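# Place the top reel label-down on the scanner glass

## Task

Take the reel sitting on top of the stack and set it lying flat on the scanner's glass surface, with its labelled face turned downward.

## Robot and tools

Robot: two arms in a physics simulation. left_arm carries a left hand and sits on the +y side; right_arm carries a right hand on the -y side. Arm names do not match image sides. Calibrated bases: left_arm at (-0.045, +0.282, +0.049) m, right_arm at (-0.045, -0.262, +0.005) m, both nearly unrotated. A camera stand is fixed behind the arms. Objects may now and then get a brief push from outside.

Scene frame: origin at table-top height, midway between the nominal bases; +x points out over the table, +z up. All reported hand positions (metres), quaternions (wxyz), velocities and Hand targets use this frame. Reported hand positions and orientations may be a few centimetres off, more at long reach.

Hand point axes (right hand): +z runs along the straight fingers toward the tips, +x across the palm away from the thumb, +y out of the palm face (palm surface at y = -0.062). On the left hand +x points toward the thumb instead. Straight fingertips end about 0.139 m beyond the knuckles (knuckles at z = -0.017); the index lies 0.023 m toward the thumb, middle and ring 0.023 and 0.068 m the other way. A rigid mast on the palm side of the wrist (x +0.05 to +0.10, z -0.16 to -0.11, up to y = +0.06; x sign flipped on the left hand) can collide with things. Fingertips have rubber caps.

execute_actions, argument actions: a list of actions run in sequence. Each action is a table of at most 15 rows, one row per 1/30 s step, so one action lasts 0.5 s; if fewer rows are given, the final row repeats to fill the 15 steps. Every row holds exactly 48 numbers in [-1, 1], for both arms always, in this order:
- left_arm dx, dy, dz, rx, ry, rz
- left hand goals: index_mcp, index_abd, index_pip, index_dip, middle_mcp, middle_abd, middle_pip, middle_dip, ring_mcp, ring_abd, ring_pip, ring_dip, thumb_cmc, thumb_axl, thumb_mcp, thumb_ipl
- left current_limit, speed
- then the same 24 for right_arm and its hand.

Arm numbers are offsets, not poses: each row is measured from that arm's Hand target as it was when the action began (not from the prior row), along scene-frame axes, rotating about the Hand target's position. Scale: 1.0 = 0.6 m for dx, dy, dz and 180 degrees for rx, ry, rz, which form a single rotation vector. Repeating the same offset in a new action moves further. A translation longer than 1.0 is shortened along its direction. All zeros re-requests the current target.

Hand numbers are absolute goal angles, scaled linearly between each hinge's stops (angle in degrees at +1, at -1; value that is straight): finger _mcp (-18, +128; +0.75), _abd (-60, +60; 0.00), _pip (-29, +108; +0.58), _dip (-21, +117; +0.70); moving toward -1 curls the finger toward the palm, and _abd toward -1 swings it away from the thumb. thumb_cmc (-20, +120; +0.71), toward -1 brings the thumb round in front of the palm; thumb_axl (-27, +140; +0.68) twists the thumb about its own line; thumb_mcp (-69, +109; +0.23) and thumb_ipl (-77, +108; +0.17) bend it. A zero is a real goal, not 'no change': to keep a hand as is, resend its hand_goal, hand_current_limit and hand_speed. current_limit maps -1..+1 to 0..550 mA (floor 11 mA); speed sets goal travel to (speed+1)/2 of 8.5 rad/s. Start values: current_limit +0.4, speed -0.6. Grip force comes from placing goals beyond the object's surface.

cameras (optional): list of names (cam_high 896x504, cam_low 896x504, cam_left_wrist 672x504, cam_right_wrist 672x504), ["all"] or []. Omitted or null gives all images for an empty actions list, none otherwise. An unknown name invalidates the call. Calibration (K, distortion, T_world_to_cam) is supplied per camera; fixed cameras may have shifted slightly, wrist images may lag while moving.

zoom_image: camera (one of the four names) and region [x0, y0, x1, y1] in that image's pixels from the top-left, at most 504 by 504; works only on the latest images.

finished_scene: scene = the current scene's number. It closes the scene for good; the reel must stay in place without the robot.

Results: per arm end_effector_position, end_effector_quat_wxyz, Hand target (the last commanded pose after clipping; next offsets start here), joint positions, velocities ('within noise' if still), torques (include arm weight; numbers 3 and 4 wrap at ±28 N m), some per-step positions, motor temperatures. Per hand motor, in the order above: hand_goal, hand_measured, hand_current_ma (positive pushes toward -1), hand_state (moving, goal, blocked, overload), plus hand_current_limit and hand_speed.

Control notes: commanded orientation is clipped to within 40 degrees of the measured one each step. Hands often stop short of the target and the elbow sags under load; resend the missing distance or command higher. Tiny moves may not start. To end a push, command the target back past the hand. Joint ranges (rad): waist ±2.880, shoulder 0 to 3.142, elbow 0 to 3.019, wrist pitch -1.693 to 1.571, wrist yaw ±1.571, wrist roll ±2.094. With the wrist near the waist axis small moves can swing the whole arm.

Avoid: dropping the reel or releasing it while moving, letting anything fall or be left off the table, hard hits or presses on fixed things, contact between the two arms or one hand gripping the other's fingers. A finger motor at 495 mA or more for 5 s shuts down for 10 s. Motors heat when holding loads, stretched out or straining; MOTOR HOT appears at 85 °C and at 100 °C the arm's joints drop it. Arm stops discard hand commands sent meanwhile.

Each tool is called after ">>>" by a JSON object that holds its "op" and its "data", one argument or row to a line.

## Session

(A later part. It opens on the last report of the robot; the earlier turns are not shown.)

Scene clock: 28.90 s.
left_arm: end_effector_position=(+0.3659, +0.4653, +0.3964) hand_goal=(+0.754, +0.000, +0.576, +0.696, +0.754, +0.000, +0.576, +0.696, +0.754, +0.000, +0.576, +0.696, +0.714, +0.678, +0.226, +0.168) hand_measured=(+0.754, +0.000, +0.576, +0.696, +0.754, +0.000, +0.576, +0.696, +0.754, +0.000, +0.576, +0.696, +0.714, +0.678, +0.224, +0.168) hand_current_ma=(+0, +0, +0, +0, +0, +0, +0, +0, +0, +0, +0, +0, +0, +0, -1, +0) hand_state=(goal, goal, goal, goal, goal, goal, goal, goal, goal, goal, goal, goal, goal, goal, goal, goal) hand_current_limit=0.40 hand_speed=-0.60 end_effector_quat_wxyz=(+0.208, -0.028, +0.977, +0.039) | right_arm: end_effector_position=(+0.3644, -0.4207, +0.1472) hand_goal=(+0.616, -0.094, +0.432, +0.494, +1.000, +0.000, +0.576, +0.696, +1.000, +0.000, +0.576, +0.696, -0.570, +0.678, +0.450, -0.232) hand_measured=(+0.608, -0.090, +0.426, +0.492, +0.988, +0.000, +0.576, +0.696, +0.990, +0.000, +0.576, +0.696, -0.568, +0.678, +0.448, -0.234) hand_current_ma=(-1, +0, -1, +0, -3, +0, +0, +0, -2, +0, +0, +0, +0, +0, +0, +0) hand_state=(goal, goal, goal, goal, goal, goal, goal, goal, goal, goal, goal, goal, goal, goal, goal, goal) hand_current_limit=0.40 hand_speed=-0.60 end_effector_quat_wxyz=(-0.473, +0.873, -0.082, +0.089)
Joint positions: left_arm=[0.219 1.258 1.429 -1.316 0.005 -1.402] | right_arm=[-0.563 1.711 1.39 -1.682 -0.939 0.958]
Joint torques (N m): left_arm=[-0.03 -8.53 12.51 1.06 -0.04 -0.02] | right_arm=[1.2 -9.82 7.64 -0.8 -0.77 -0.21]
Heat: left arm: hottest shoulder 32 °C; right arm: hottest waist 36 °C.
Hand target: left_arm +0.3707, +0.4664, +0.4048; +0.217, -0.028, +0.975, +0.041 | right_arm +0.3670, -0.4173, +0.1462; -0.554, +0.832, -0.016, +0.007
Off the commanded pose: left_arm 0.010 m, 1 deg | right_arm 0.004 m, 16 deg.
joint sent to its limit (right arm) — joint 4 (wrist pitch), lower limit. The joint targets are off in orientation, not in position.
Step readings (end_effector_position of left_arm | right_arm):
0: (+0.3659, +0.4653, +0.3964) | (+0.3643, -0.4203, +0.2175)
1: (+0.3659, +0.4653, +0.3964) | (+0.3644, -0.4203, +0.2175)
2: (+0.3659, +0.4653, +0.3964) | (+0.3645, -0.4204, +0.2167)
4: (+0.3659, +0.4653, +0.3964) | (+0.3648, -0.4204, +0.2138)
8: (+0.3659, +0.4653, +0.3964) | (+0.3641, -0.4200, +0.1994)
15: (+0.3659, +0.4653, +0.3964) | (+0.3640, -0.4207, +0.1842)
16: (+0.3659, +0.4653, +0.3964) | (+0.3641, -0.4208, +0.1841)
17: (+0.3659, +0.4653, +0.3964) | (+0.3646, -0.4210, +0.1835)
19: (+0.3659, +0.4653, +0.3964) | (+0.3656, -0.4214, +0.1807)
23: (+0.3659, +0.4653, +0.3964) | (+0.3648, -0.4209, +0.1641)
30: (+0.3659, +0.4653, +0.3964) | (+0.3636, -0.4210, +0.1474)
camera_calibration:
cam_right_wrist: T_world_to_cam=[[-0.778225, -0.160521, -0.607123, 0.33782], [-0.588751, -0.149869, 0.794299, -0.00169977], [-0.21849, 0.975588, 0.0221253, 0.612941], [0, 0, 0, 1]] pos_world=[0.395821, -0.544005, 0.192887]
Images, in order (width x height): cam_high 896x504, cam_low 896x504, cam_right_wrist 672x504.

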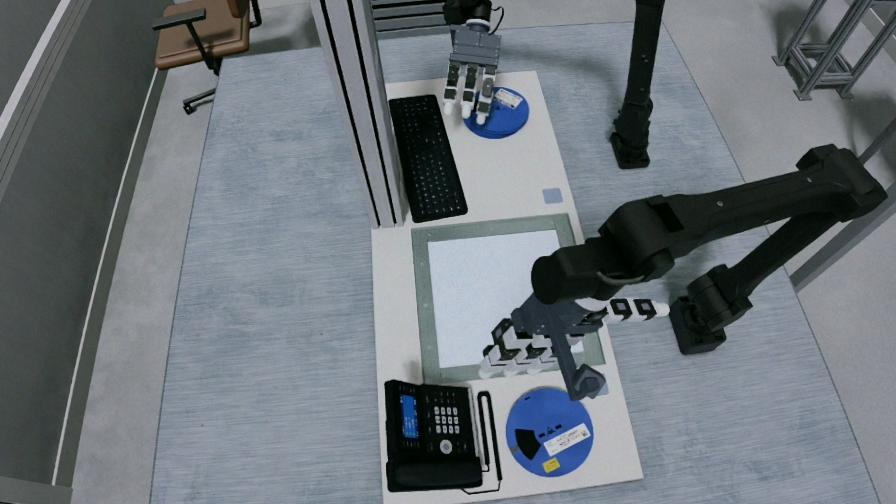

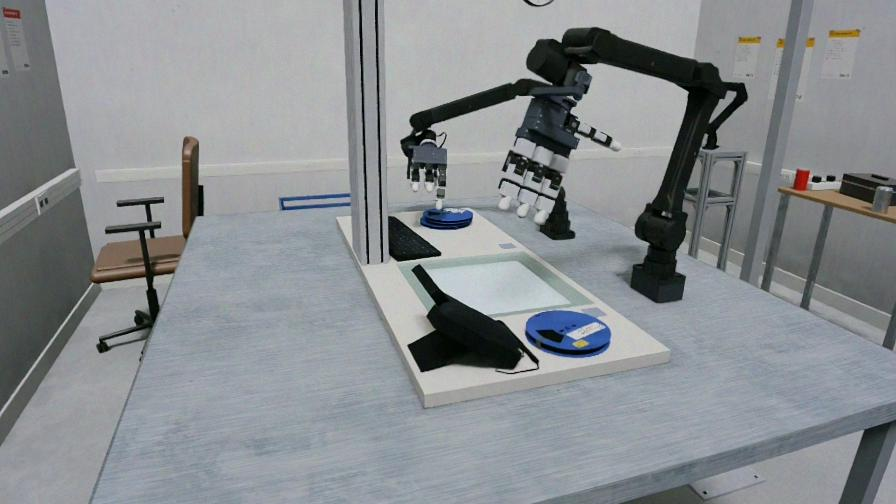

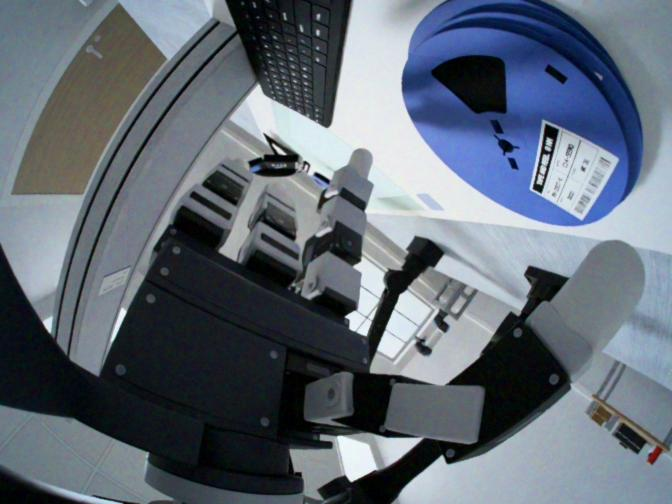

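>>> {"op": "execute_actions", "data": {
  "actions": [
    [[0,0,0,0,0,0,0.754,0,0.576,0.696,0.754,0,0.576,0.696,0.754,0,0.576,0.696,0.714,0.678,0.226,0.168,0.4,-0.6,0,-0.012,-0.02,-0.0134,0.0036,-0.0415,0.979,-0.19,-0.066,0.478,1,0,0.576,0.696,1,0,0.576,0.696,-0.571,0.678,0.382,-0.07,0.4,-0.6]],
    [[0,0,0,0,0,0,0.754,0,0.576,0.696,0.754,0,0.576,0.696,0.754,0,0.576,0.696,0.714,0.678,0.226,0.168,0.4,-0.6,-0.002,-0.012,-0.02,-0.0134,0.0036,-0.0415,0.979,-0.19,-0.066,0.478,1,0,0.576,0.696,1,0,0.576,0.696,-0.571,0.678,0.382,-0.07,0.4,-0.6]]
  ],
  "cameras": ["cam_low","cam_high","cam_right_wrist"]
}}

Scene clock: 32.40 s.
left_arm: end_effector_position=(+0.3659, +0.4653, +0.3964) hand_goal=(+0.754, +0.000, +0.576, +0.696, +0.754, +0.000, +0.576, +0.696, +0.754, +0.000, +0.576, +0.696, +0.714, +0.678, +0.226, +0.168) hand_measured=(+0.754, +0.000, +0.576, +0.696, +0.754, +0.000, +0.576, +0.696, +0.754, +0.000, +0.576, +0.696, +0.714, +0.678, +0.224, +0.168) hand_current_ma=(+0, +0, +0, +0, +0, +0, +0, +0, +0, +0, +0, +0, +0, +0, -1, +0) hand_state=(goal, goal, goal, goal, goal, goal, goal, goal, goal, goal, goal, goal, goal, goal, goal, goal) hand_current_limit=0.40 hand_speed=-0.60 end_effector_quat_wxyz=(+0.208, -0.028, +0.977, +0.039) | right_arm: end_effector_position=(+0.3644, -0.4275, +0.1224) hand_goal=(+0.980, -0.190, -0.066, +0.478, +1.000, +0.000, +0.576, +0.696, +1.000, +0.000, +0.576, +0.696, -0.570, +0.678, +0.382, -0.070) hand_measured=(+0.958, -0.186, -0.064, +0.480, +0.988, +0.000, +0.576, +0.696, +0.990, +0.000, +0.576, +0.696, -0.568, +0.678, +0.382, -0.072) hand_current_ma=(-10, +0, +0, +0, -3, +0, +0, +0, -2, +0, +0, +0, +0, +0, +0, +0) hand_state=(blocked, goal, goal, goal, goal, goal, goal, goal, goal, goal, goal, goal, goal, goal, goal, goal) hand_current_limit=0.40 hand_speed=-0.60 end_effector_quat_wxyz=(-0.504, +0.851, -0.125, +0.080)
Joint positions: left_arm=[0.219 1.258 1.429 -1.316 0.005 -1.402] | right_arm=[-0.596 1.783 1.39 -1.682 -0.991 0.975]
Joint torques (N m): left_arm=[0.15 -8.64 12.46 1.1 -0.04 -0.03] | right_arm=[-0.67 -10.34 8.13 -1.05 -0.93 0.16]
Heat: left arm: hottest shoulder 32 °C; right arm: hottest waist 36 °C.
Hand target: left_arm +0.3707, +0.4664, +0.4048; +0.217, -0.028, +0.975, +0.041 | right_arm +0.3658, -0.4316, +0.1222; -0.513, +0.846, -0.130, +0.070
Off the commanded pose: left_arm 0.010 m, 1 deg | right_arm 0.004 m, 2 deg.
joint sent to its limit (right arm) — joint 4 (wrist pitch), lower limit. The joint targets still meet the commanded pose.
Step readings (end_effector_position of left_arm | right_arm):
0: (+0.3659, +0.4653, +0.3964) | (+0.3644, -0.4207, +0.1472)
1: (+0.3659, +0.4653, +0.3964) | (+0.3644, -0.4207, +0.1472)
2: (+0.3659, +0.4653, +0.3964) | (+0.3648, -0.4204, +0.1473)
4: (+0.3659, +0.4653, +0.3964) | (+0.3662, -0.4191, +0.1470)
8: (+0.3659, +0.4653, +0.3964) | (+0.3673, -0.4182, +0.1414)
15: (+0.3659, +0.4653, +0.3964) | (+0.3674, -0.4184, +0.1357)
16: (+0.3659, +0.4653, +0.3964) | (+0.3675, -0.4184, +0.1358)
17: (+0.3659, +0.4653, +0.3964) | (+0.3679, -0.4181, +0.1361)
19: (+0.3659, +0.4653, +0.3964) | (+0.3686, -0.4184, +0.1353)
23: (+0.3659, +0.4653, +0.3964) | (+0.3665, -0.4238, +0.1282)
30: (+0.3659, +0.4653, +0.3964) | (+0.3644, -0.4276, +0.1223)
camera_calibration:
cam_right_wrist: T_world_to_cam=[[-0.813795, -0.0598422, -0.578062, 0.374127], [-0.560932, -0.179212, 0.808232, -0.00735809], [-0.151962, 0.981989, 0.112274, 0.587545], [0, 0, 0, 1]] pos_world=[0.38962, -0.555893, 0.156249]
Images, in order (width x height): cam_high 896x504, cam_low 896x504, cam_right_wrist 672x504.

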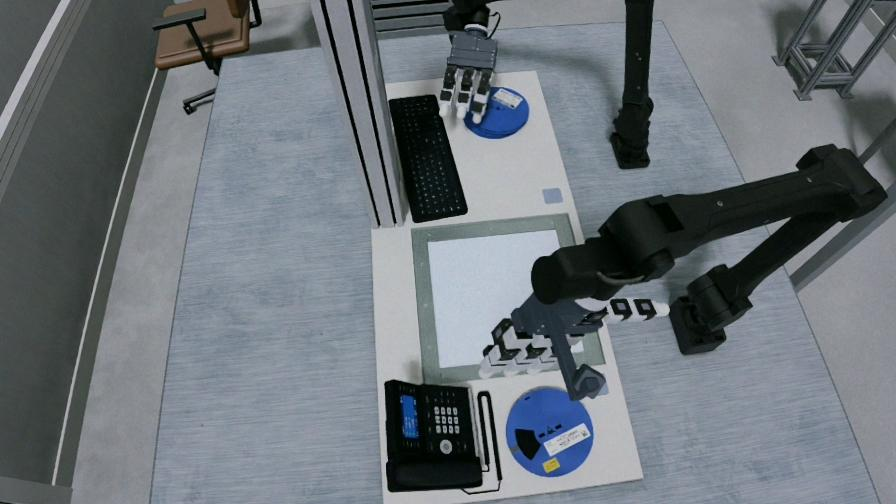

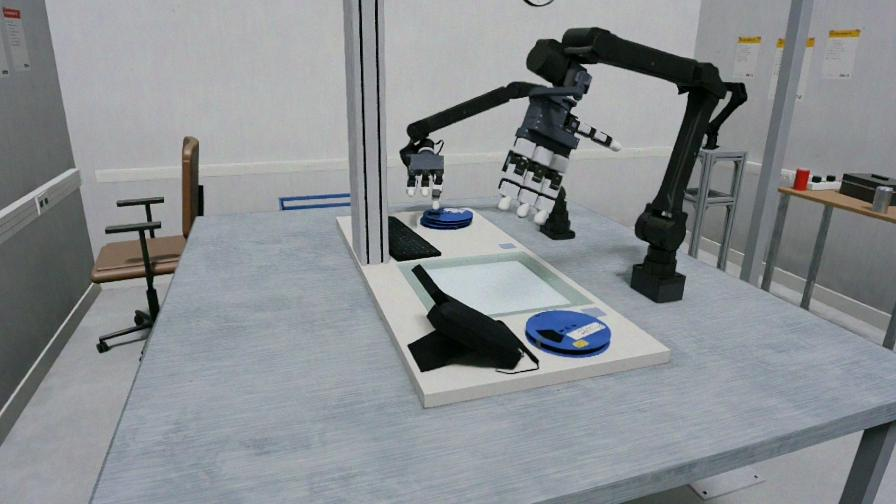

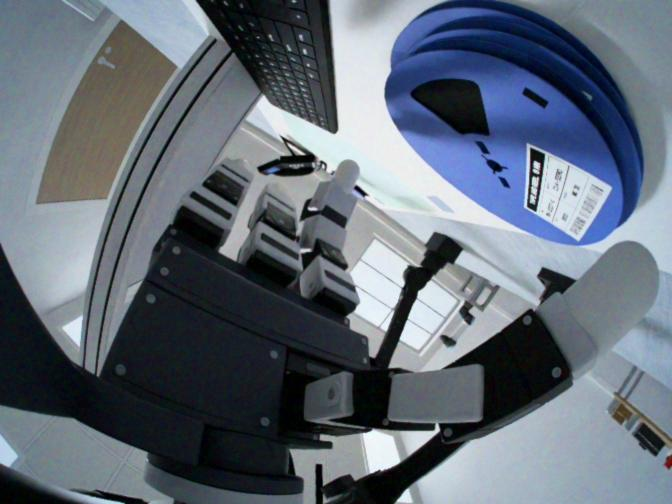

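>>> {"op": "zoom_image", "data": {
  "camera": "cam_right_wrist",
  "region": [370, 0, 672, 260]
}}

Scaled by 1.669 from the camera's 672x504 image, which has a finer 960x720 frame.

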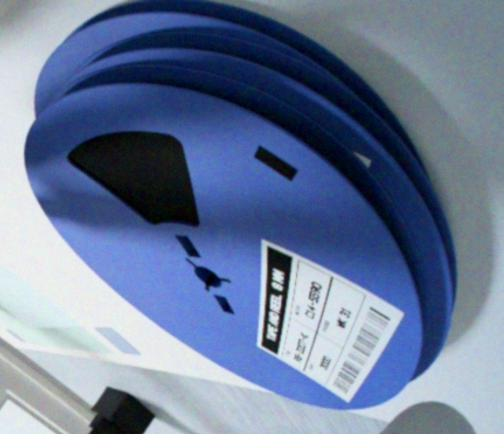

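>>> {"op": "execute_actions", "data": {
  "actions": [
    [[0,0,0,0,0,0,0.754,0,0.576,0.696,0.754,0,0.576,0.696,0.754,0,0.576,0.696,0.714,0.678,0.226,0.168,0.4,-0.6,-0.017,0.015,-0.045,0,0,0,0.979,-0.19,-0.066,0.478,1,0,0.576,0.696,1,0,0.576,0.696,-0.571,0.678,0.382,-0.07,0.4,-0.6]]
  ],
  "cameras": ["cam_high","cam_right_wrist"]
}}

>>> {"op": "zoom_image", "data": {
  "camera": "cam_right_wrist",
  "region": [300, 0, 672, 300]
}}

Scene clock: 35.53 s.
left_arm: end_effector_position=(+0.3659, +0.4653, +0.3964) hand_goal=(+0.754, +0.000, +0.576, +0.696, +0.754, +0.000, +0.576, +0.696, +0.754, +0.000, +0.576, +0.696, +0.714, +0.678, +0.226, +0.168) hand_measured=(+0.754, +0.000, +0.576, +0.696, +0.754, +0.000, +0.576, +0.696, +0.754, +0.000, +0.576, +0.696, +0.714, +0.678, +0.224, +0.168) hand_current_ma=(+0, +0, +0, +0, +0, +0, +0, +0, +0, +0, +0, +0, +0, +0, -1, +0) hand_state=(goal, goal, goal, goal, goal, goal, goal, goal, goal, goal, goal, goal, goal, goal, goal, goal) hand_current_limit=0.40 hand_speed=-0.60 end_effector_quat_wxyz=(+0.208, -0.028, +0.977, +0.039) | right_arm: end_effector_position=(+0.3540, -0.4194, +0.1027) hand_goal=(+0.980, -0.190, -0.066, +0.478, +1.000, +0.000, +0.576, +0.696, +1.000, +0.000, +0.576, +0.696, -0.570, +0.678, +0.382, -0.070) hand_measured=(+0.958, -0.188, -0.064, +0.480, +0.988, +0.000, +0.576, +0.696, +0.990, +0.000, +0.576, +0.696, -0.568, +0.678, +0.382, -0.072) hand_current_ma=(-10, +0, +0, +0, -3, +0, +0, +0, -2, +0, +0, +0, +0, +0, +0, +0) hand_state=(blocked, goal, goal, goal, goal, goal, goal, goal, goal, goal, goal, goal, goal, goal, goal, goal) hand_current_limit=0.40 hand_speed=-0.60 end_effector_quat_wxyz=(-0.512, +0.846, -0.133, +0.068)
Joint positions: left_arm=[0.219 1.258 1.429 -1.316 0.005 -1.402] | right_arm=[-0.596 1.796 1.341 -1.658 -0.994 0.971]
Joint torques (N m): left_arm=[0.15 -8.59 12.46 1.1 -0.05 -0.02] | right_arm=[-0.56 -9.76 6.64 -0.43 -0.9 -0.2]
Heat: left arm: hottest shoulder 32 °C; right arm: hottest waist 36 °C.
Hand target: left_arm +0.3707, +0.4664, +0.4048; +0.217, -0.028, +0.975, +0.041 | right_arm +0.3558, -0.4227, +0.0953; -0.512, +0.846, -0.130, +0.070
Off the commanded pose: left_arm 0.010 m, 1 deg | right_arm 0.008 m, 0 deg.
Step readings (end_effector_position of left_arm | right_arm):
0: (+0.3659, +0.4653, +0.3964) | (+0.3644, -0.4275, +0.1224)
1: (+0.3659, +0.4653, +0.3964) | (+0.3644, -0.4275, +0.1224)
2: (+0.3659, +0.4653, +0.3964) | (+0.3641, -0.4272, +0.1221)
4: (+0.3659, +0.4653, +0.3964) | (+0.3626, -0.4256, +0.1195)
8: (+0.3659, +0.4653, +0.3964) | (+0.3556, -0.4206, +0.1096)
15: (+0.3659, +0.4653, +0.3964) | (+0.3538, -0.4193, +0.1028)
camera_calibration:
cam_right_wrist: T_world_to_cam=[[-0.828703, -0.0466507, -0.557741, 0.363458], [-0.539559, -0.198263, 0.818271, -0.012411], [-0.148752, 0.979038, 0.139131, 0.575064], [0, 0, 0, 1]] pos_world=[0.380045, -0.548515, 0.132862]
Images, in order (width x height): cam_high 896x504, cam_right_wrist 672x504.

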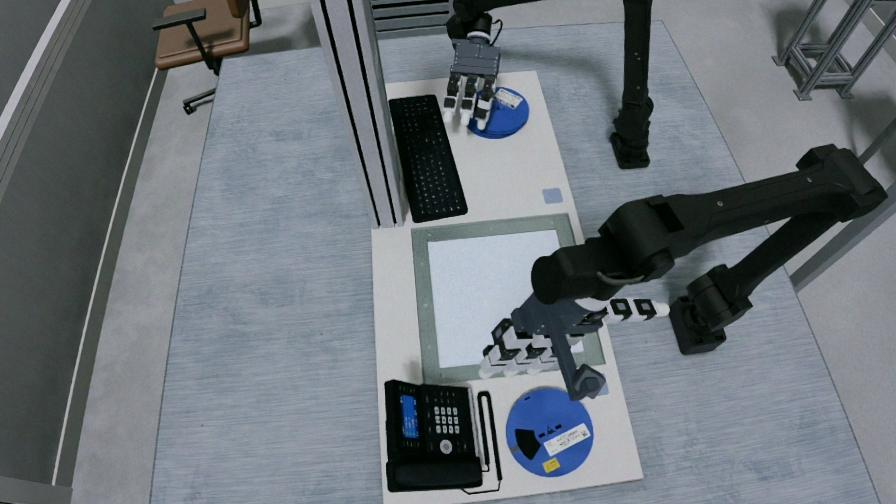

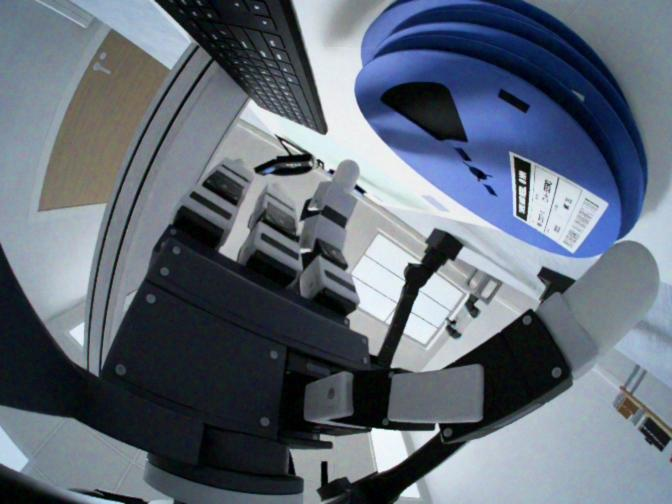

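Scaled by 1.355 from the camera's 672x504 image, which has a finer 960x720 frame.

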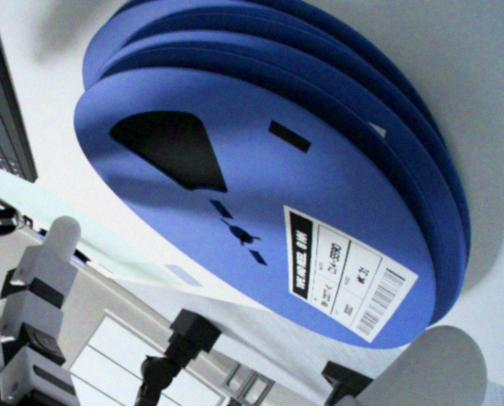

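>>> {"op": "zoom_image", "data": {
  "camera": "cam_right_wrist",
  "region": [350, 40, 500, 200]
}}

>>> {"op": "zoom_image", "data": {
  "camera": "cam_right_wrist",
  "region": [490, 100, 650, 270]
}}

Scaled by 3.150 from the camera's 672x504 image, which has a finer 960x720 frame.

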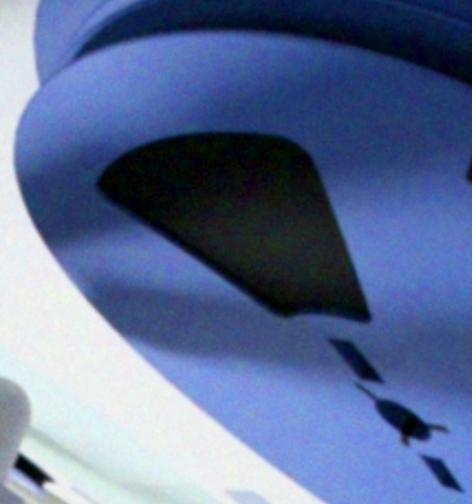

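Scaled by 2.965 from the camera's 672x504 image, which has a finer 960x720 frame.

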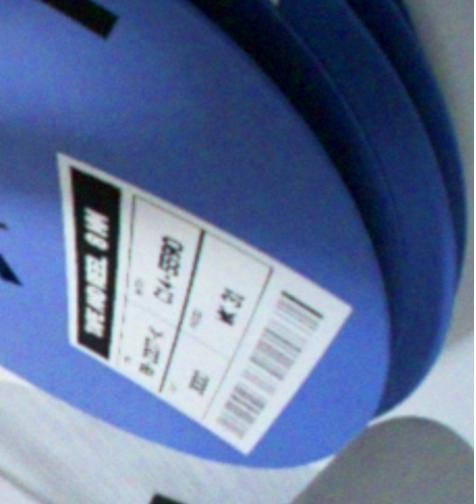

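>>> {"op": "execute_actions", "data": {
  "actions": [
    [[0,0,0,0,0,0,0.754,0,0.576,0.696,0.754,0,0.576,0.696,0.754,0,0.576,0.696,0.714,0.678,0.226,0.168,0.4,-0.6,0.004,-0.002,-0.03,0,0,0,0.979,-0.19,-0.066,0.478,1,0,0.576,0.696,1,0,0.576,0.696,-0.571,0.678,0.382,-0.07,0.4,-0.6]]
  ],
  "cameras": ["cam_high","cam_low","cam_right_wrist"]
}}

>>> {"op": "zoom_image", "data": {
  "camera": "cam_right_wrist",
  "region": [300, 0, 672, 300]
}}

>>> {"op": "zoom_image", "data": {
  "camera": "cam_low",
  "region": [390, 120, 520, 260]
}}

Scene clock: 37.40 s.
left_arm: end_effector_position=(+0.3659, +0.4653, +0.3964) hand_goal=(+0.754, +0.000, +0.576, +0.696, +0.754, +0.000, +0.576, +0.696, +0.754, +0.000, +0.576, +0.696, +0.714, +0.678, +0.226, +0.168) hand_measured=(+0.754, +0.000, +0.576, +0.696, +0.754, +0.000, +0.576, +0.696, +0.754, +0.000, +0.576, +0.696, +0.714, +0.678, +0.224, +0.168) hand_current_ma=(+0, +0, +0, +0, +0, +0, +0, +0, +0, +0, +0, +0, +0, +0, -1, +0) hand_state=(goal, goal, goal, goal, goal, goal, goal, goal, goal, goal, goal, goal, goal, goal, goal, goal) hand_current_limit=0.40 hand_speed=-0.60 end_effector_quat_wxyz=(+0.208, -0.028, +0.977, +0.039) | right_arm: end_effector_position=(+0.3565, -0.4212, +0.0848) hand_goal=(+0.980, -0.190, -0.066, +0.478, +1.000, +0.000, +0.576, +0.696, +1.000, +0.000, +0.576, +0.696, -0.570, +0.678, +0.382, -0.070) hand_measured=(+0.958, -0.188, -0.064, +0.480, +0.988, +0.000, +0.576, +0.696, +0.990, +0.000, +0.576, +0.696, -0.568, +0.678, +0.382, -0.072) hand_current_ma=(-10, +0, +0, +0, -3, +0, +0, +0, -2, +0, +0, +0, +0, +0, +0, +0) hand_state=(blocked, goal, goal, goal, goal, goal, goal, goal, goal, goal, goal, goal, goal, goal, goal, goal) hand_current_limit=0.40 hand_speed=-0.60 end_effector_quat_wxyz=(-0.512, +0.846, -0.132, +0.068)
Joint positions: left_arm=[0.219 1.258 1.429 -1.316 0.005 -1.402] | right_arm=[-0.596 1.824 1.329 -1.617 -0.994 0.971]
Joint torques (N m): left_arm=[0.15 -8.53 12.53 1.11 -0.04 -0.02] | right_arm=[0.03 -10.11 6.67 -0.34 -0.89 -0.16]
Heat: left arm: hottest shoulder 32 °C; right arm: hottest waist 36 °C.
Hand target: left_arm +0.3707, +0.4664, +0.4048; +0.217, -0.028, +0.975, +0.041 | right_arm +0.3580, -0.4238, +0.0771; -0.513, +0.846, -0.130, +0.070
Off the commanded pose: left_arm 0.010 m, 1 deg | right_arm 0.008 m, 0 deg.
Step readings (end_effector_position of left_arm | right_arm):
0: (+0.3659, +0.4653, +0.3964) | (+0.3540, -0.4194, +0.1027)
1: (+0.3659, +0.4653, +0.3964) | (+0.3541, -0.4195, +0.1026)
2: (+0.3659, +0.4653, +0.3964) | (+0.3546, -0.4198, +0.1019)
4: (+0.3659, +0.4653, +0.3964) | (+0.3563, -0.4211, +0.0995)
8: (+0.3659, +0.4653, +0.3964) | (+0.3572, -0.4217, +0.0915)
15: (+0.3659, +0.4653, +0.3964) | (+0.3565, -0.4212, +0.0848)
camera_calibration:
cam_right_wrist: T_world_to_cam=[[-0.828197, -0.0470234, -0.558461, 0.355202], [-0.540285, -0.197822, 0.817899, 0.00370964], [-0.148936, 0.979109, 0.138429, 0.579865], [0, 0, 0, 1]] pos_world=[0.382544, -0.550314, 0.115062]
Images, in order (width x height): cam_high 896x504, cam_low 896x504, cam_right_wrist 672x504.

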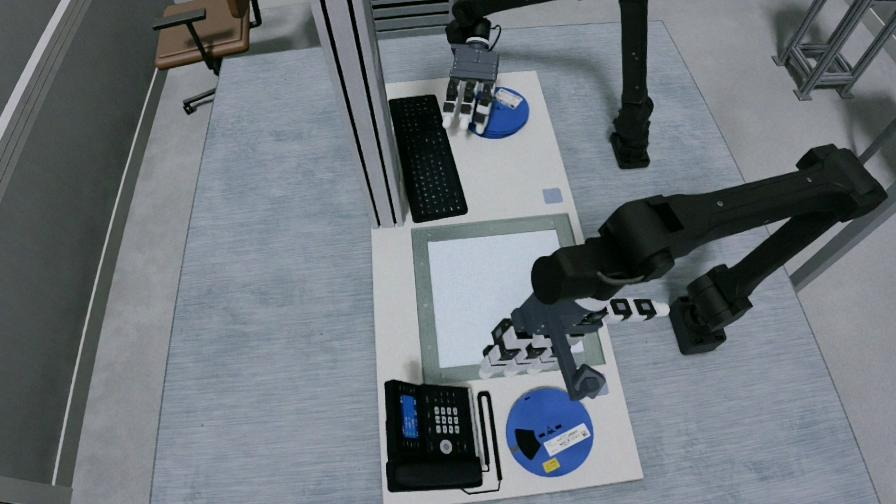

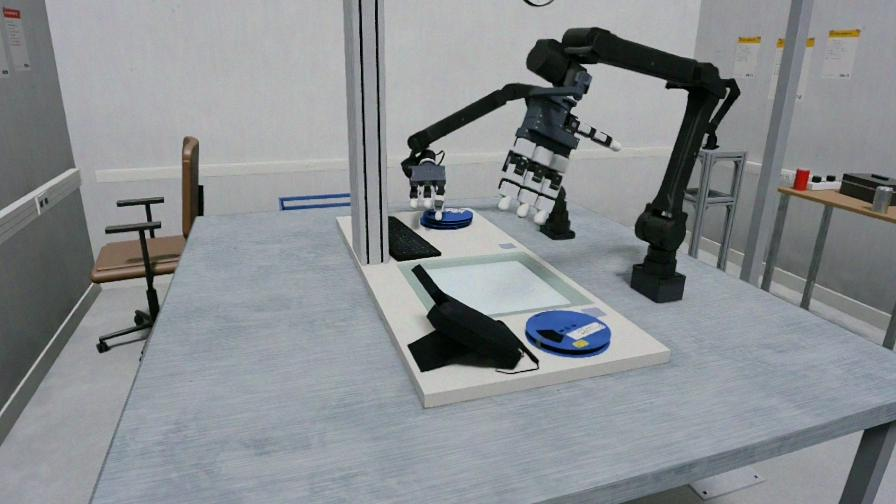

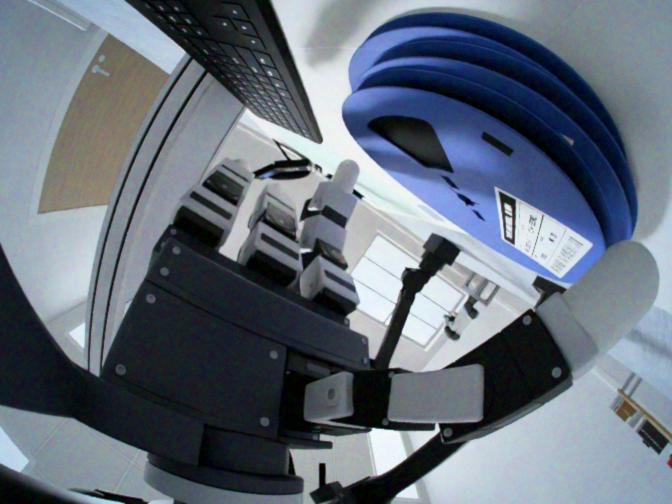

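Scaled by 1.355 from the camera's 672x504 image, which has a finer 960x720 frame.

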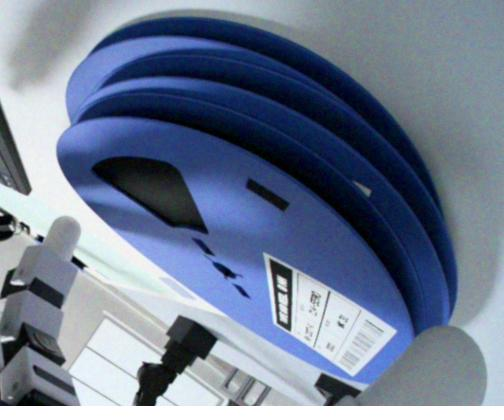

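Scaled by 3.600.

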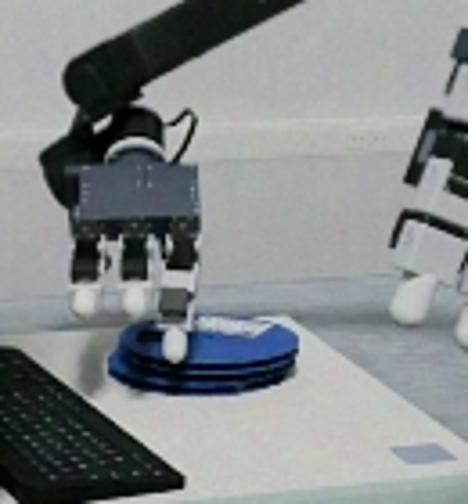

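>>> {"op": "execute_actions", "data": {
  "actions": [
    [[0,0,0,0,0,0,0.754,0,0.576,0.696,0.754,0,0.576,0.696,0.754,0,0.576,0.696,0.714,0.678,0.226,0.168,0.4,-0.6,0,0,-0.015,0,0,0,0.979,-0.19,-0.066,0.478,1,0,0.576,0.696,1,0,0.576,0.696,-0.571,0.678,0.382,-0.07,0.4,-0.6]],
    [[0,0,0,0,0,0,0.754,0,0.576,0.696,0.754,0,0.576,0.696,0.754,0,0.576,0.696,0.714,0.678,0.226,0.168,0.4,-0.6,0,0,-0.014,0,0,0,0.979,-0.19,-0.066,0.478,1,0,0.576,0.696,1,0,0.576,0.696,-0.571,0.678,0.382,-0.07,0.4,-0.6]]
  ],
  "cameras": ["cam_high","cam_low","cam_right_wrist"]
}}

>>> {"op": "zoom_image", "data": {
  "camera": "cam_right_wrist",
  "region": [300, 0, 672, 300]
}}

>>> {"op": "zoom_image", "data": {
  "camera": "cam_low",
  "region": [390, 160, 490, 240]
}}

>>> {"op": "zoom_image", "data": {
  "camera": "cam_high",
  "region": [430, 20, 550, 160]
}}

Scene clock: 38.97 s.
left_arm: end_effector_position=(+0.3659, +0.4653, +0.3964) hand_goal=(+0.754, +0.000, +0.576, +0.696, +0.754, +0.000, +0.576, +0.696, +0.754, +0.000, +0.576, +0.696, +0.714, +0.678, +0.226, +0.168) hand_measured=(+0.754, +0.000, +0.576, +0.696, +0.754, +0.000, +0.576, +0.696, +0.754, +0.000, +0.576, +0.696, +0.714, +0.678, +0.224, +0.168) hand_current_ma=(+0, +0, +0, +0, +0, +0, +0, +0, +0, +0, +0, +0, +0, +0, -1, +0) hand_state=(goal, goal, goal, goal, goal, goal, goal, goal, goal, goal, goal, goal, goal, goal, goal, goal) hand_current_limit=0.40 hand_speed=-0.60 end_effector_quat_wxyz=(+0.208, -0.028, +0.977, +0.039) | right_arm: end_effector_position=(+0.3574, -0.4218, +0.0688) hand_goal=(+0.980, -0.190, -0.066, +0.478, +1.000, +0.000, +0.576, +0.696, +1.000, +0.000, +0.576, +0.696, -0.570, +0.678, +0.382, -0.070) hand_measured=(+0.958, -0.188, -0.064, +0.480, +0.988, +0.000, +0.576, +0.696, +0.990, +0.000, +0.576, +0.696, -0.568, +0.678, +0.382, -0.072) hand_current_ma=(-10, +0, +0, +0, -3, +0, +0, +0, -2, +0, +0, +0, +0, +0, +0, +0) hand_state=(blocked, goal, goal, goal, goal, goal, goal, goal, goal, goal, goal, goal, goal, goal, goal, goal) hand_current_limit=0.40 hand_speed=-0.60 end_effector_quat_wxyz=(-0.511, +0.847, -0.131, +0.070)
Joint positions: left_arm=[0.219 1.258 1.429 -1.316 0.005 -1.402] | right_arm=[-0.596 1.844 1.312 -1.576 -0.994 0.971]
Joint torques (N m): left_arm=[0.09 -8.59 12.59 1.11 -0.05 -0.02] | right_arm=[-0.15 -8.94 6.26 -0.34 -0.9 -0.14]
Heat: left arm: hottest shoulder 32 °C; right arm: hottest waist 36 °C.
Hand target: left_arm +0.3707, +0.4664, +0.4048; +0.217, -0.028, +0.975, +0.041 | right_arm +0.3580, -0.4238, +0.0598; -0.513, +0.846, -0.130, +0.070
Off the commanded pose: left_arm 0.010 m, 1 deg | right_arm 0.009 m, 0 deg.
Step readings (end_effector_position of left_arm | right_arm):
0: (+0.3659, +0.4653, +0.3964) | (+0.3565, -0.4212, +0.0848)
1: (+0.3659, +0.4653, +0.3964) | (+0.3566, -0.4213, +0.0847)
2: (+0.3659, +0.4653, +0.3964) | (+0.3570, -0.4215, +0.0845)
4: (+0.3659, +0.4653, +0.3964) | (+0.3578, -0.4221, +0.0836)
8: (+0.3659, +0.4653, +0.3964) | (+0.3578, -0.4221, +0.0806)
15: (+0.3659, +0.4653, +0.3964) | (+0.3574, -0.4218, +0.0775)
16: (+0.3659, +0.4653, +0.3964) | (+0.3575, -0.4219, +0.0775)
17: (+0.3659, +0.4653, +0.3964) | (+0.3577, -0.4220, +0.0771)
19: (+0.3659, +0.4653, +0.3964) | (+0.3583, -0.4225, +0.0759)
23: (+0.3659, +0.4653, +0.3964) | (+0.3579, -0.4222, +0.0720)
30: (+0.3659, +0.4653, +0.3964) | (+0.3574, -0.4218, +0.0688)
camera_calibration:
cam_right_wrist: T_world_to_cam=[[-0.826287, -0.0483697, -0.561168, 0.345972], [-0.543079, -0.195816, 0.81653, 0.0190125], [-0.149381, 0.979447, 0.135532, 0.583359], [0, 0, 0, 1]] pos_world=[0.383341, -0.550912, 0.0995606]
Images, in order (width x height): cam_high 896x504, cam_low 896x504, cam_right_wrist 672x504.

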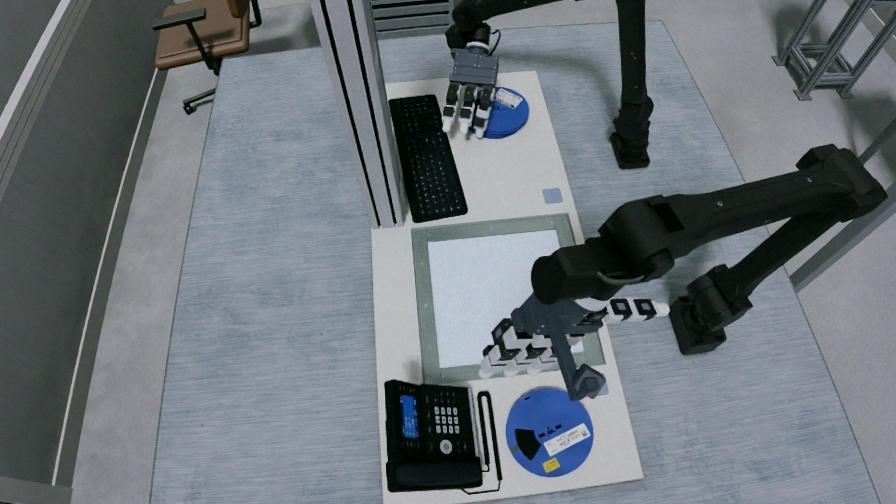

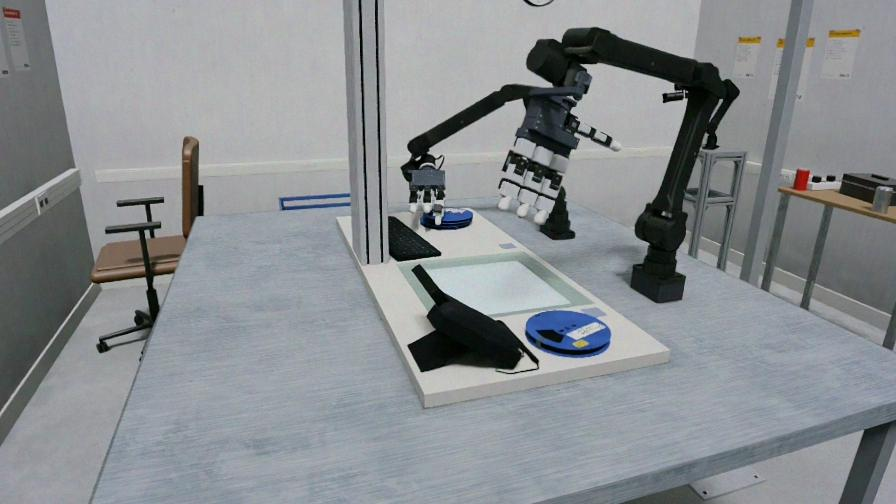

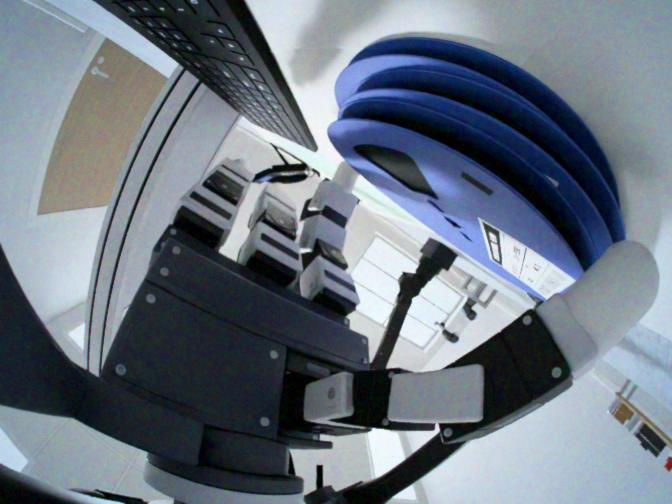

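Scaled by 1.355 from the camera's 672x504 image, which has a finer 960x720 frame.

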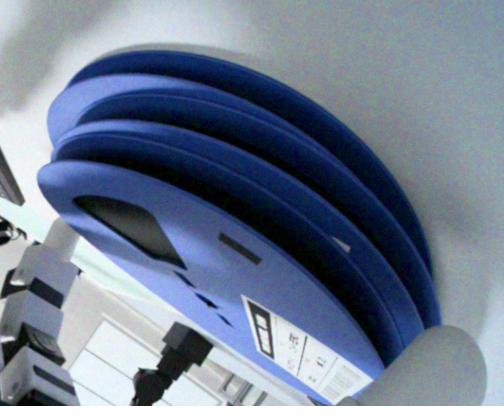

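Scaled by 5.040.

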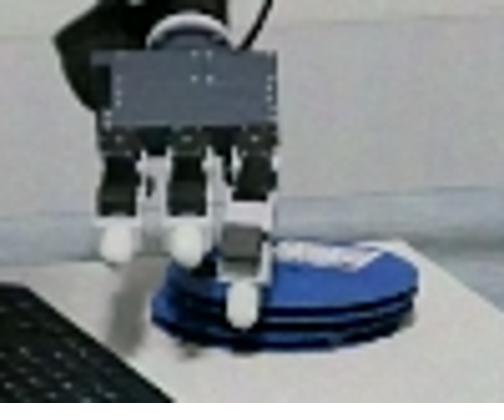

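Scaled by 3.600.

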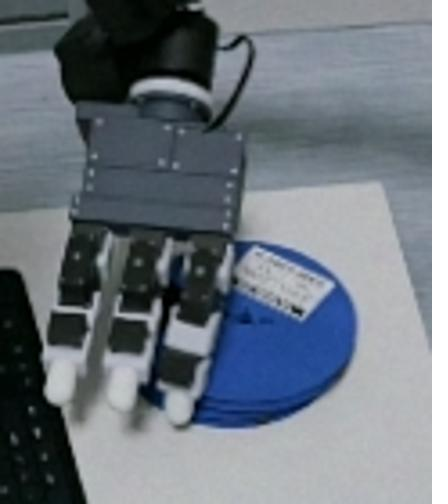

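>>> {"op": "zoom_image", "data": {
  "camera": "cam_right_wrist",
  "region": [320, 30, 440, 150]
}}

>>> {"op": "zoom_image", "data": {
  "camera": "cam_right_wrist",
  "region": [500, 120, 650, 270]
}}

Scaled by 4.200 from the camera's 672x504 image, which has a finer 960x720 frame.

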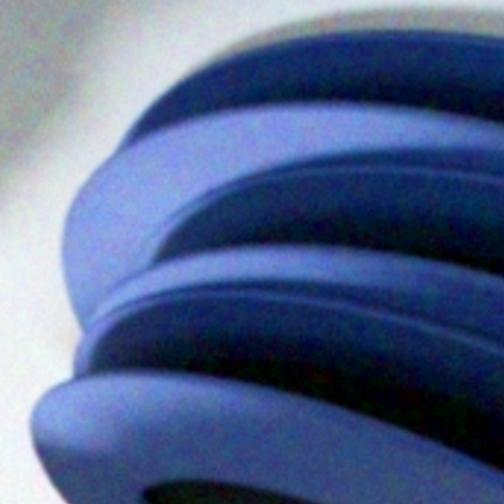

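Scaled by 3.360 from the camera's 672x504 image, which has a finer 960x720 frame.

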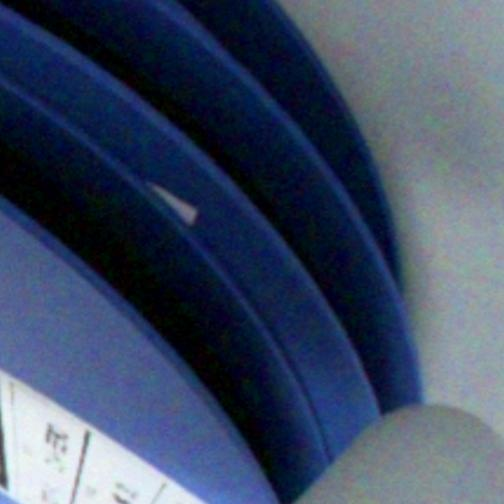

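>>> {"op": "execute_actions", "data": {
  "actions": [
    [[0,0,0,0,0,0,0.754,0,0.576,0.696,0.754,0,0.576,0.696,0.754,0,0.576,0.696,0.714,0.678,0.226,0.168,0.4,-0.6,0,0,-0.004,0,0,0,0.979,-0.19,-0.066,0.478,1,0,0.576,0.696,1,0,0.576,0.696,-0.571,0.678,0.382,-0.07,0.4,-0.6]],
    [[0,0,0,0,0,0,0.754,0,0.576,0.696,0.754,0,0.576,0.696,0.754,0,0.576,0.696,0.714,0.678,0.226,0.168,0.4,-0.6,0,0,0,0,0,0,0.979,-0.19,-0.066,0.25,1,0,0.576,0.696,1,0,0.576,0.696,-0.571,0.678,0.382,-0.2,0,-0.85]],
    [[0,0,0,0,0,0,0.754,0,0.576,0.696,0.754,0,0.576,0.696,0.754,0,0.576,0.696,0.714,0.678,0.226,0.168,0.4,-0.6,0,0,0,0,0,0,0.979,-0.19,-0.066,0.1,1,0,0.576,0.696,1,0,0.576,0.696,-0.571,0.678,0.382,-0.32,0,-0.85]]
  ],
  "cameras": ["cam_high","cam_low","cam_right_wrist"]
}}

>>> {"op": "zoom_image", "data": {
  "camera": "cam_right_wrist",
  "region": [300, 0, 672, 300]
}}

>>> {"op": "zoom_image", "data": {
  "camera": "cam_high",
  "region": [430, 20, 550, 160]
}}

Scene clock: 41.57 s.
left_arm: end_effector_position=(+0.3659, +0.4653, +0.3964) hand_goal=(+0.754, +0.000, +0.576, +0.696, +0.754, +0.000, +0.576, +0.696, +0.754, +0.000, +0.576, +0.696, +0.714, +0.678, +0.226, +0.168) hand_measured=(+0.754, +0.000, +0.576, +0.696, +0.754, +0.000, +0.576, +0.696, +0.754, +0.000, +0.576, +0.696, +0.714, +0.678, +0.224, +0.168) hand_current_ma=(+0, +0, +0, +0, +0, +0, +0, +0, +0, +0, +0, +0, +0, +0, -1, +0) hand_state=(goal, goal, goal, goal, goal, goal, goal, goal, goal, goal, goal, goal, goal, goal, goal, goal) hand_current_limit=0.40 hand_speed=-0.60 end_effector_quat_wxyz=(+0.208, -0.028, +0.977, +0.039) | right_arm: end_effector_position=(+0.3584, -0.4230, +0.0671) hand_goal=(+0.980, -0.190, -0.066, +0.100, +1.000, +0.000, +0.576, +0.696, +1.000, +0.000, +0.576, +0.696, -0.570, +0.678, +0.382, -0.320) hand_measured=(+0.986, -0.188, -0.050, +0.124, +0.988, +0.000, +0.576, +0.696, +0.990, +0.000, +0.576, +0.696, -0.568, +0.678, +0.410, -0.286) hand_current_ma=(+1, +0, +5, +11, -3, +0, +0, +0, -2, +0, +0, +0, +0, +0, +25, +39) hand_state=(goal, goal, goal, blocked, goal, goal, goal, goal, goal, goal, goal, goal, goal, goal, blocked, blocked) hand_current_limit=0.00 hand_speed=-0.85 end_effector_quat_wxyz=(-0.509, +0.848, -0.130, +0.071)
Joint positions: left_arm=[0.219 1.258 1.429 -1.316 0.005 -1.402] | right_arm=[-0.596 1.846 1.312 -1.569 -0.992 0.971]
Joint torques (N m): left_arm=[-0.03 -8.64 12.52 1.1 -0.05 -0.02] | right_arm=[0.09 -10.29 6.11 -0.38 -1 -0.13]
Heat: left arm: hottest shoulder 32 °C; right arm: hottest waist 36 °C.
Hand target: left_arm +0.3707, +0.4664, +0.4048; +0.217, -0.028, +0.975, +0.041 | right_arm +0.3580, -0.4239, +0.0574; -0.512, +0.846, -0.130, +0.070
Off the commanded pose: left_arm 0.010 m, 1 deg | right_arm 0.010 m, 0 deg.
Step readings (end_effector_position of left_arm | right_arm):
0: (+0.3659, +0.4653, +0.3964) | (+0.3575, -0.4219, +0.0688)
1: (+0.3659, +0.4653, +0.3964) | (+0.3575, -0.4219, +0.0688)
2: (+0.3659, +0.4653, +0.3964) | (+0.3575, -0.4219, +0.0688)
4: (+0.3659, +0.4653, +0.3964) | (+0.3578, -0.4221, +0.0686)
8: (+0.3659, +0.4653, +0.3964) | (+0.3583, -0.4225, +0.0684)
15: (+0.3659, +0.4653, +0.3964) | (+0.3584, -0.4225, +0.0680)
16: (+0.3659, +0.4653, +0.3964) | (+0.3584, -0.4225, +0.0680)
17: (+0.3659, +0.4653, +0.3964) | (+0.3584, -0.4225, +0.0680)
19: (+0.3659, +0.4653, +0.3964) | (+0.3584, -0.4225, +0.0680)
23: (+0.3659, +0.4653, +0.3964) | (+0.3584, -0.4225, +0.0680)
30: (+0.3659, +0.4653, +0.3964) | (+0.3584, -0.4225, +0.0680)
31: (+0.3659, +0.4653, +0.3964) | (+0.3584, -0.4225, +0.0680)
32: (+0.3659, +0.4653, +0.3964) | (+0.3584, -0.4225, +0.0680)
34: (+0.3659, +0.4653, +0.3964) | (+0.3584, -0.4225, +0.0680)
38: (+0.3659, +0.4653, +0.3964) | (+0.3585, -0.4229, +0.0675)
45: (+0.3659, +0.4653, +0.3964) | (+0.3584, -0.4230, +0.0671)
camera_calibration:
cam_right_wrist: T_world_to_cam=[[-0.82401, -0.0523052, -0.564156, 0.343518], [-0.546019, -0.192471, 0.815364, 0.0233423], [-0.151231, 0.979908, 0.130038, 0.586042], [0, 0, 0, 1]] pos_world=[0.384436, -0.551807, 0.0985576]
Images, in order (width x height): cam_high 896x504, cam_low 896x504, cam_right_wrist 672x504.

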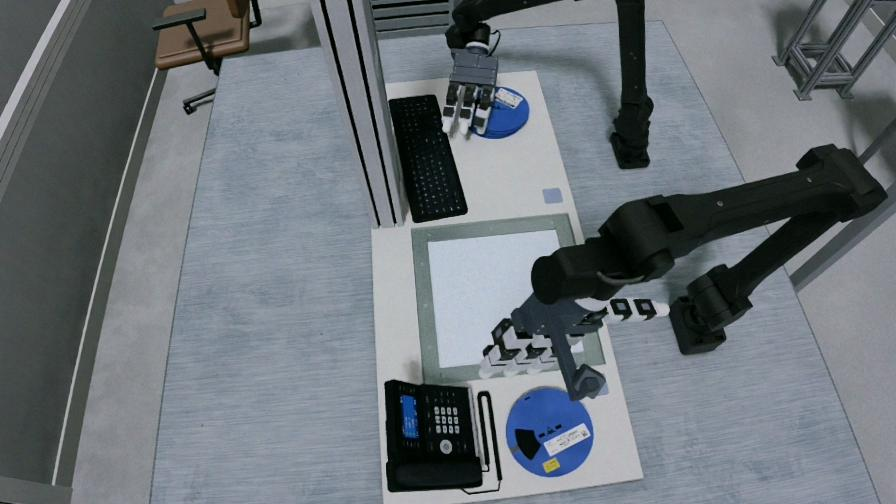

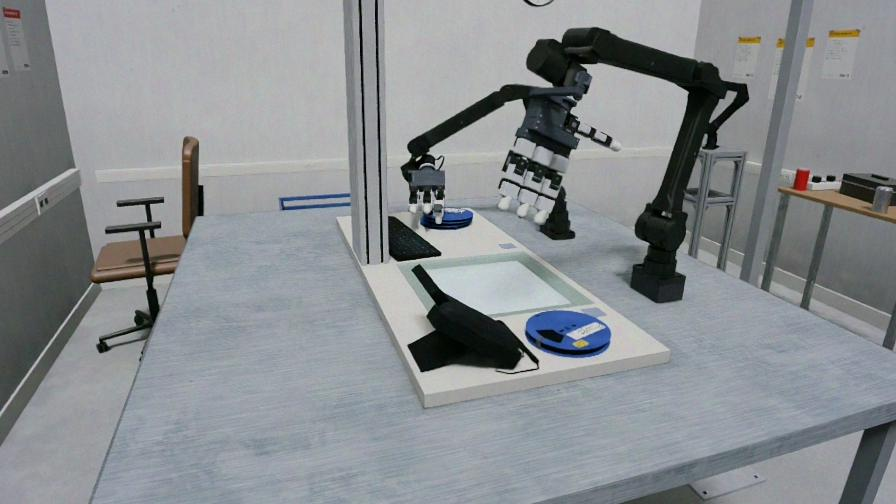

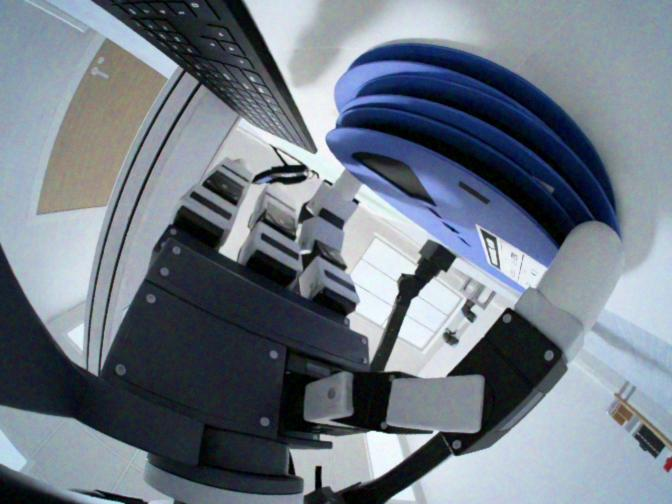

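Scaled by 1.355 from the camera's 672x504 image, which has a finer 960x720 frame.

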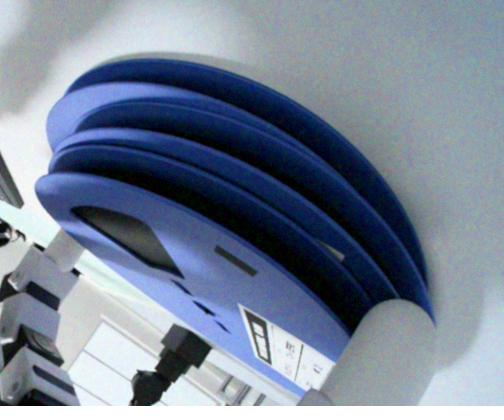

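Scaled by 3.600.

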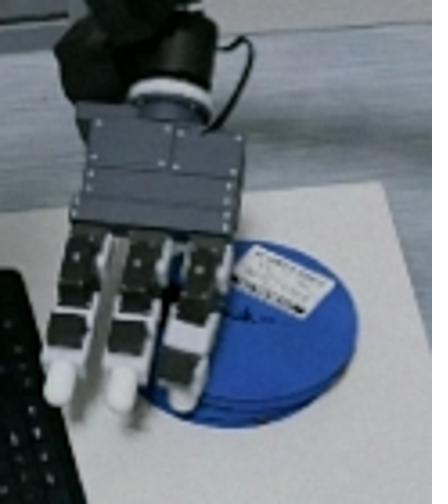

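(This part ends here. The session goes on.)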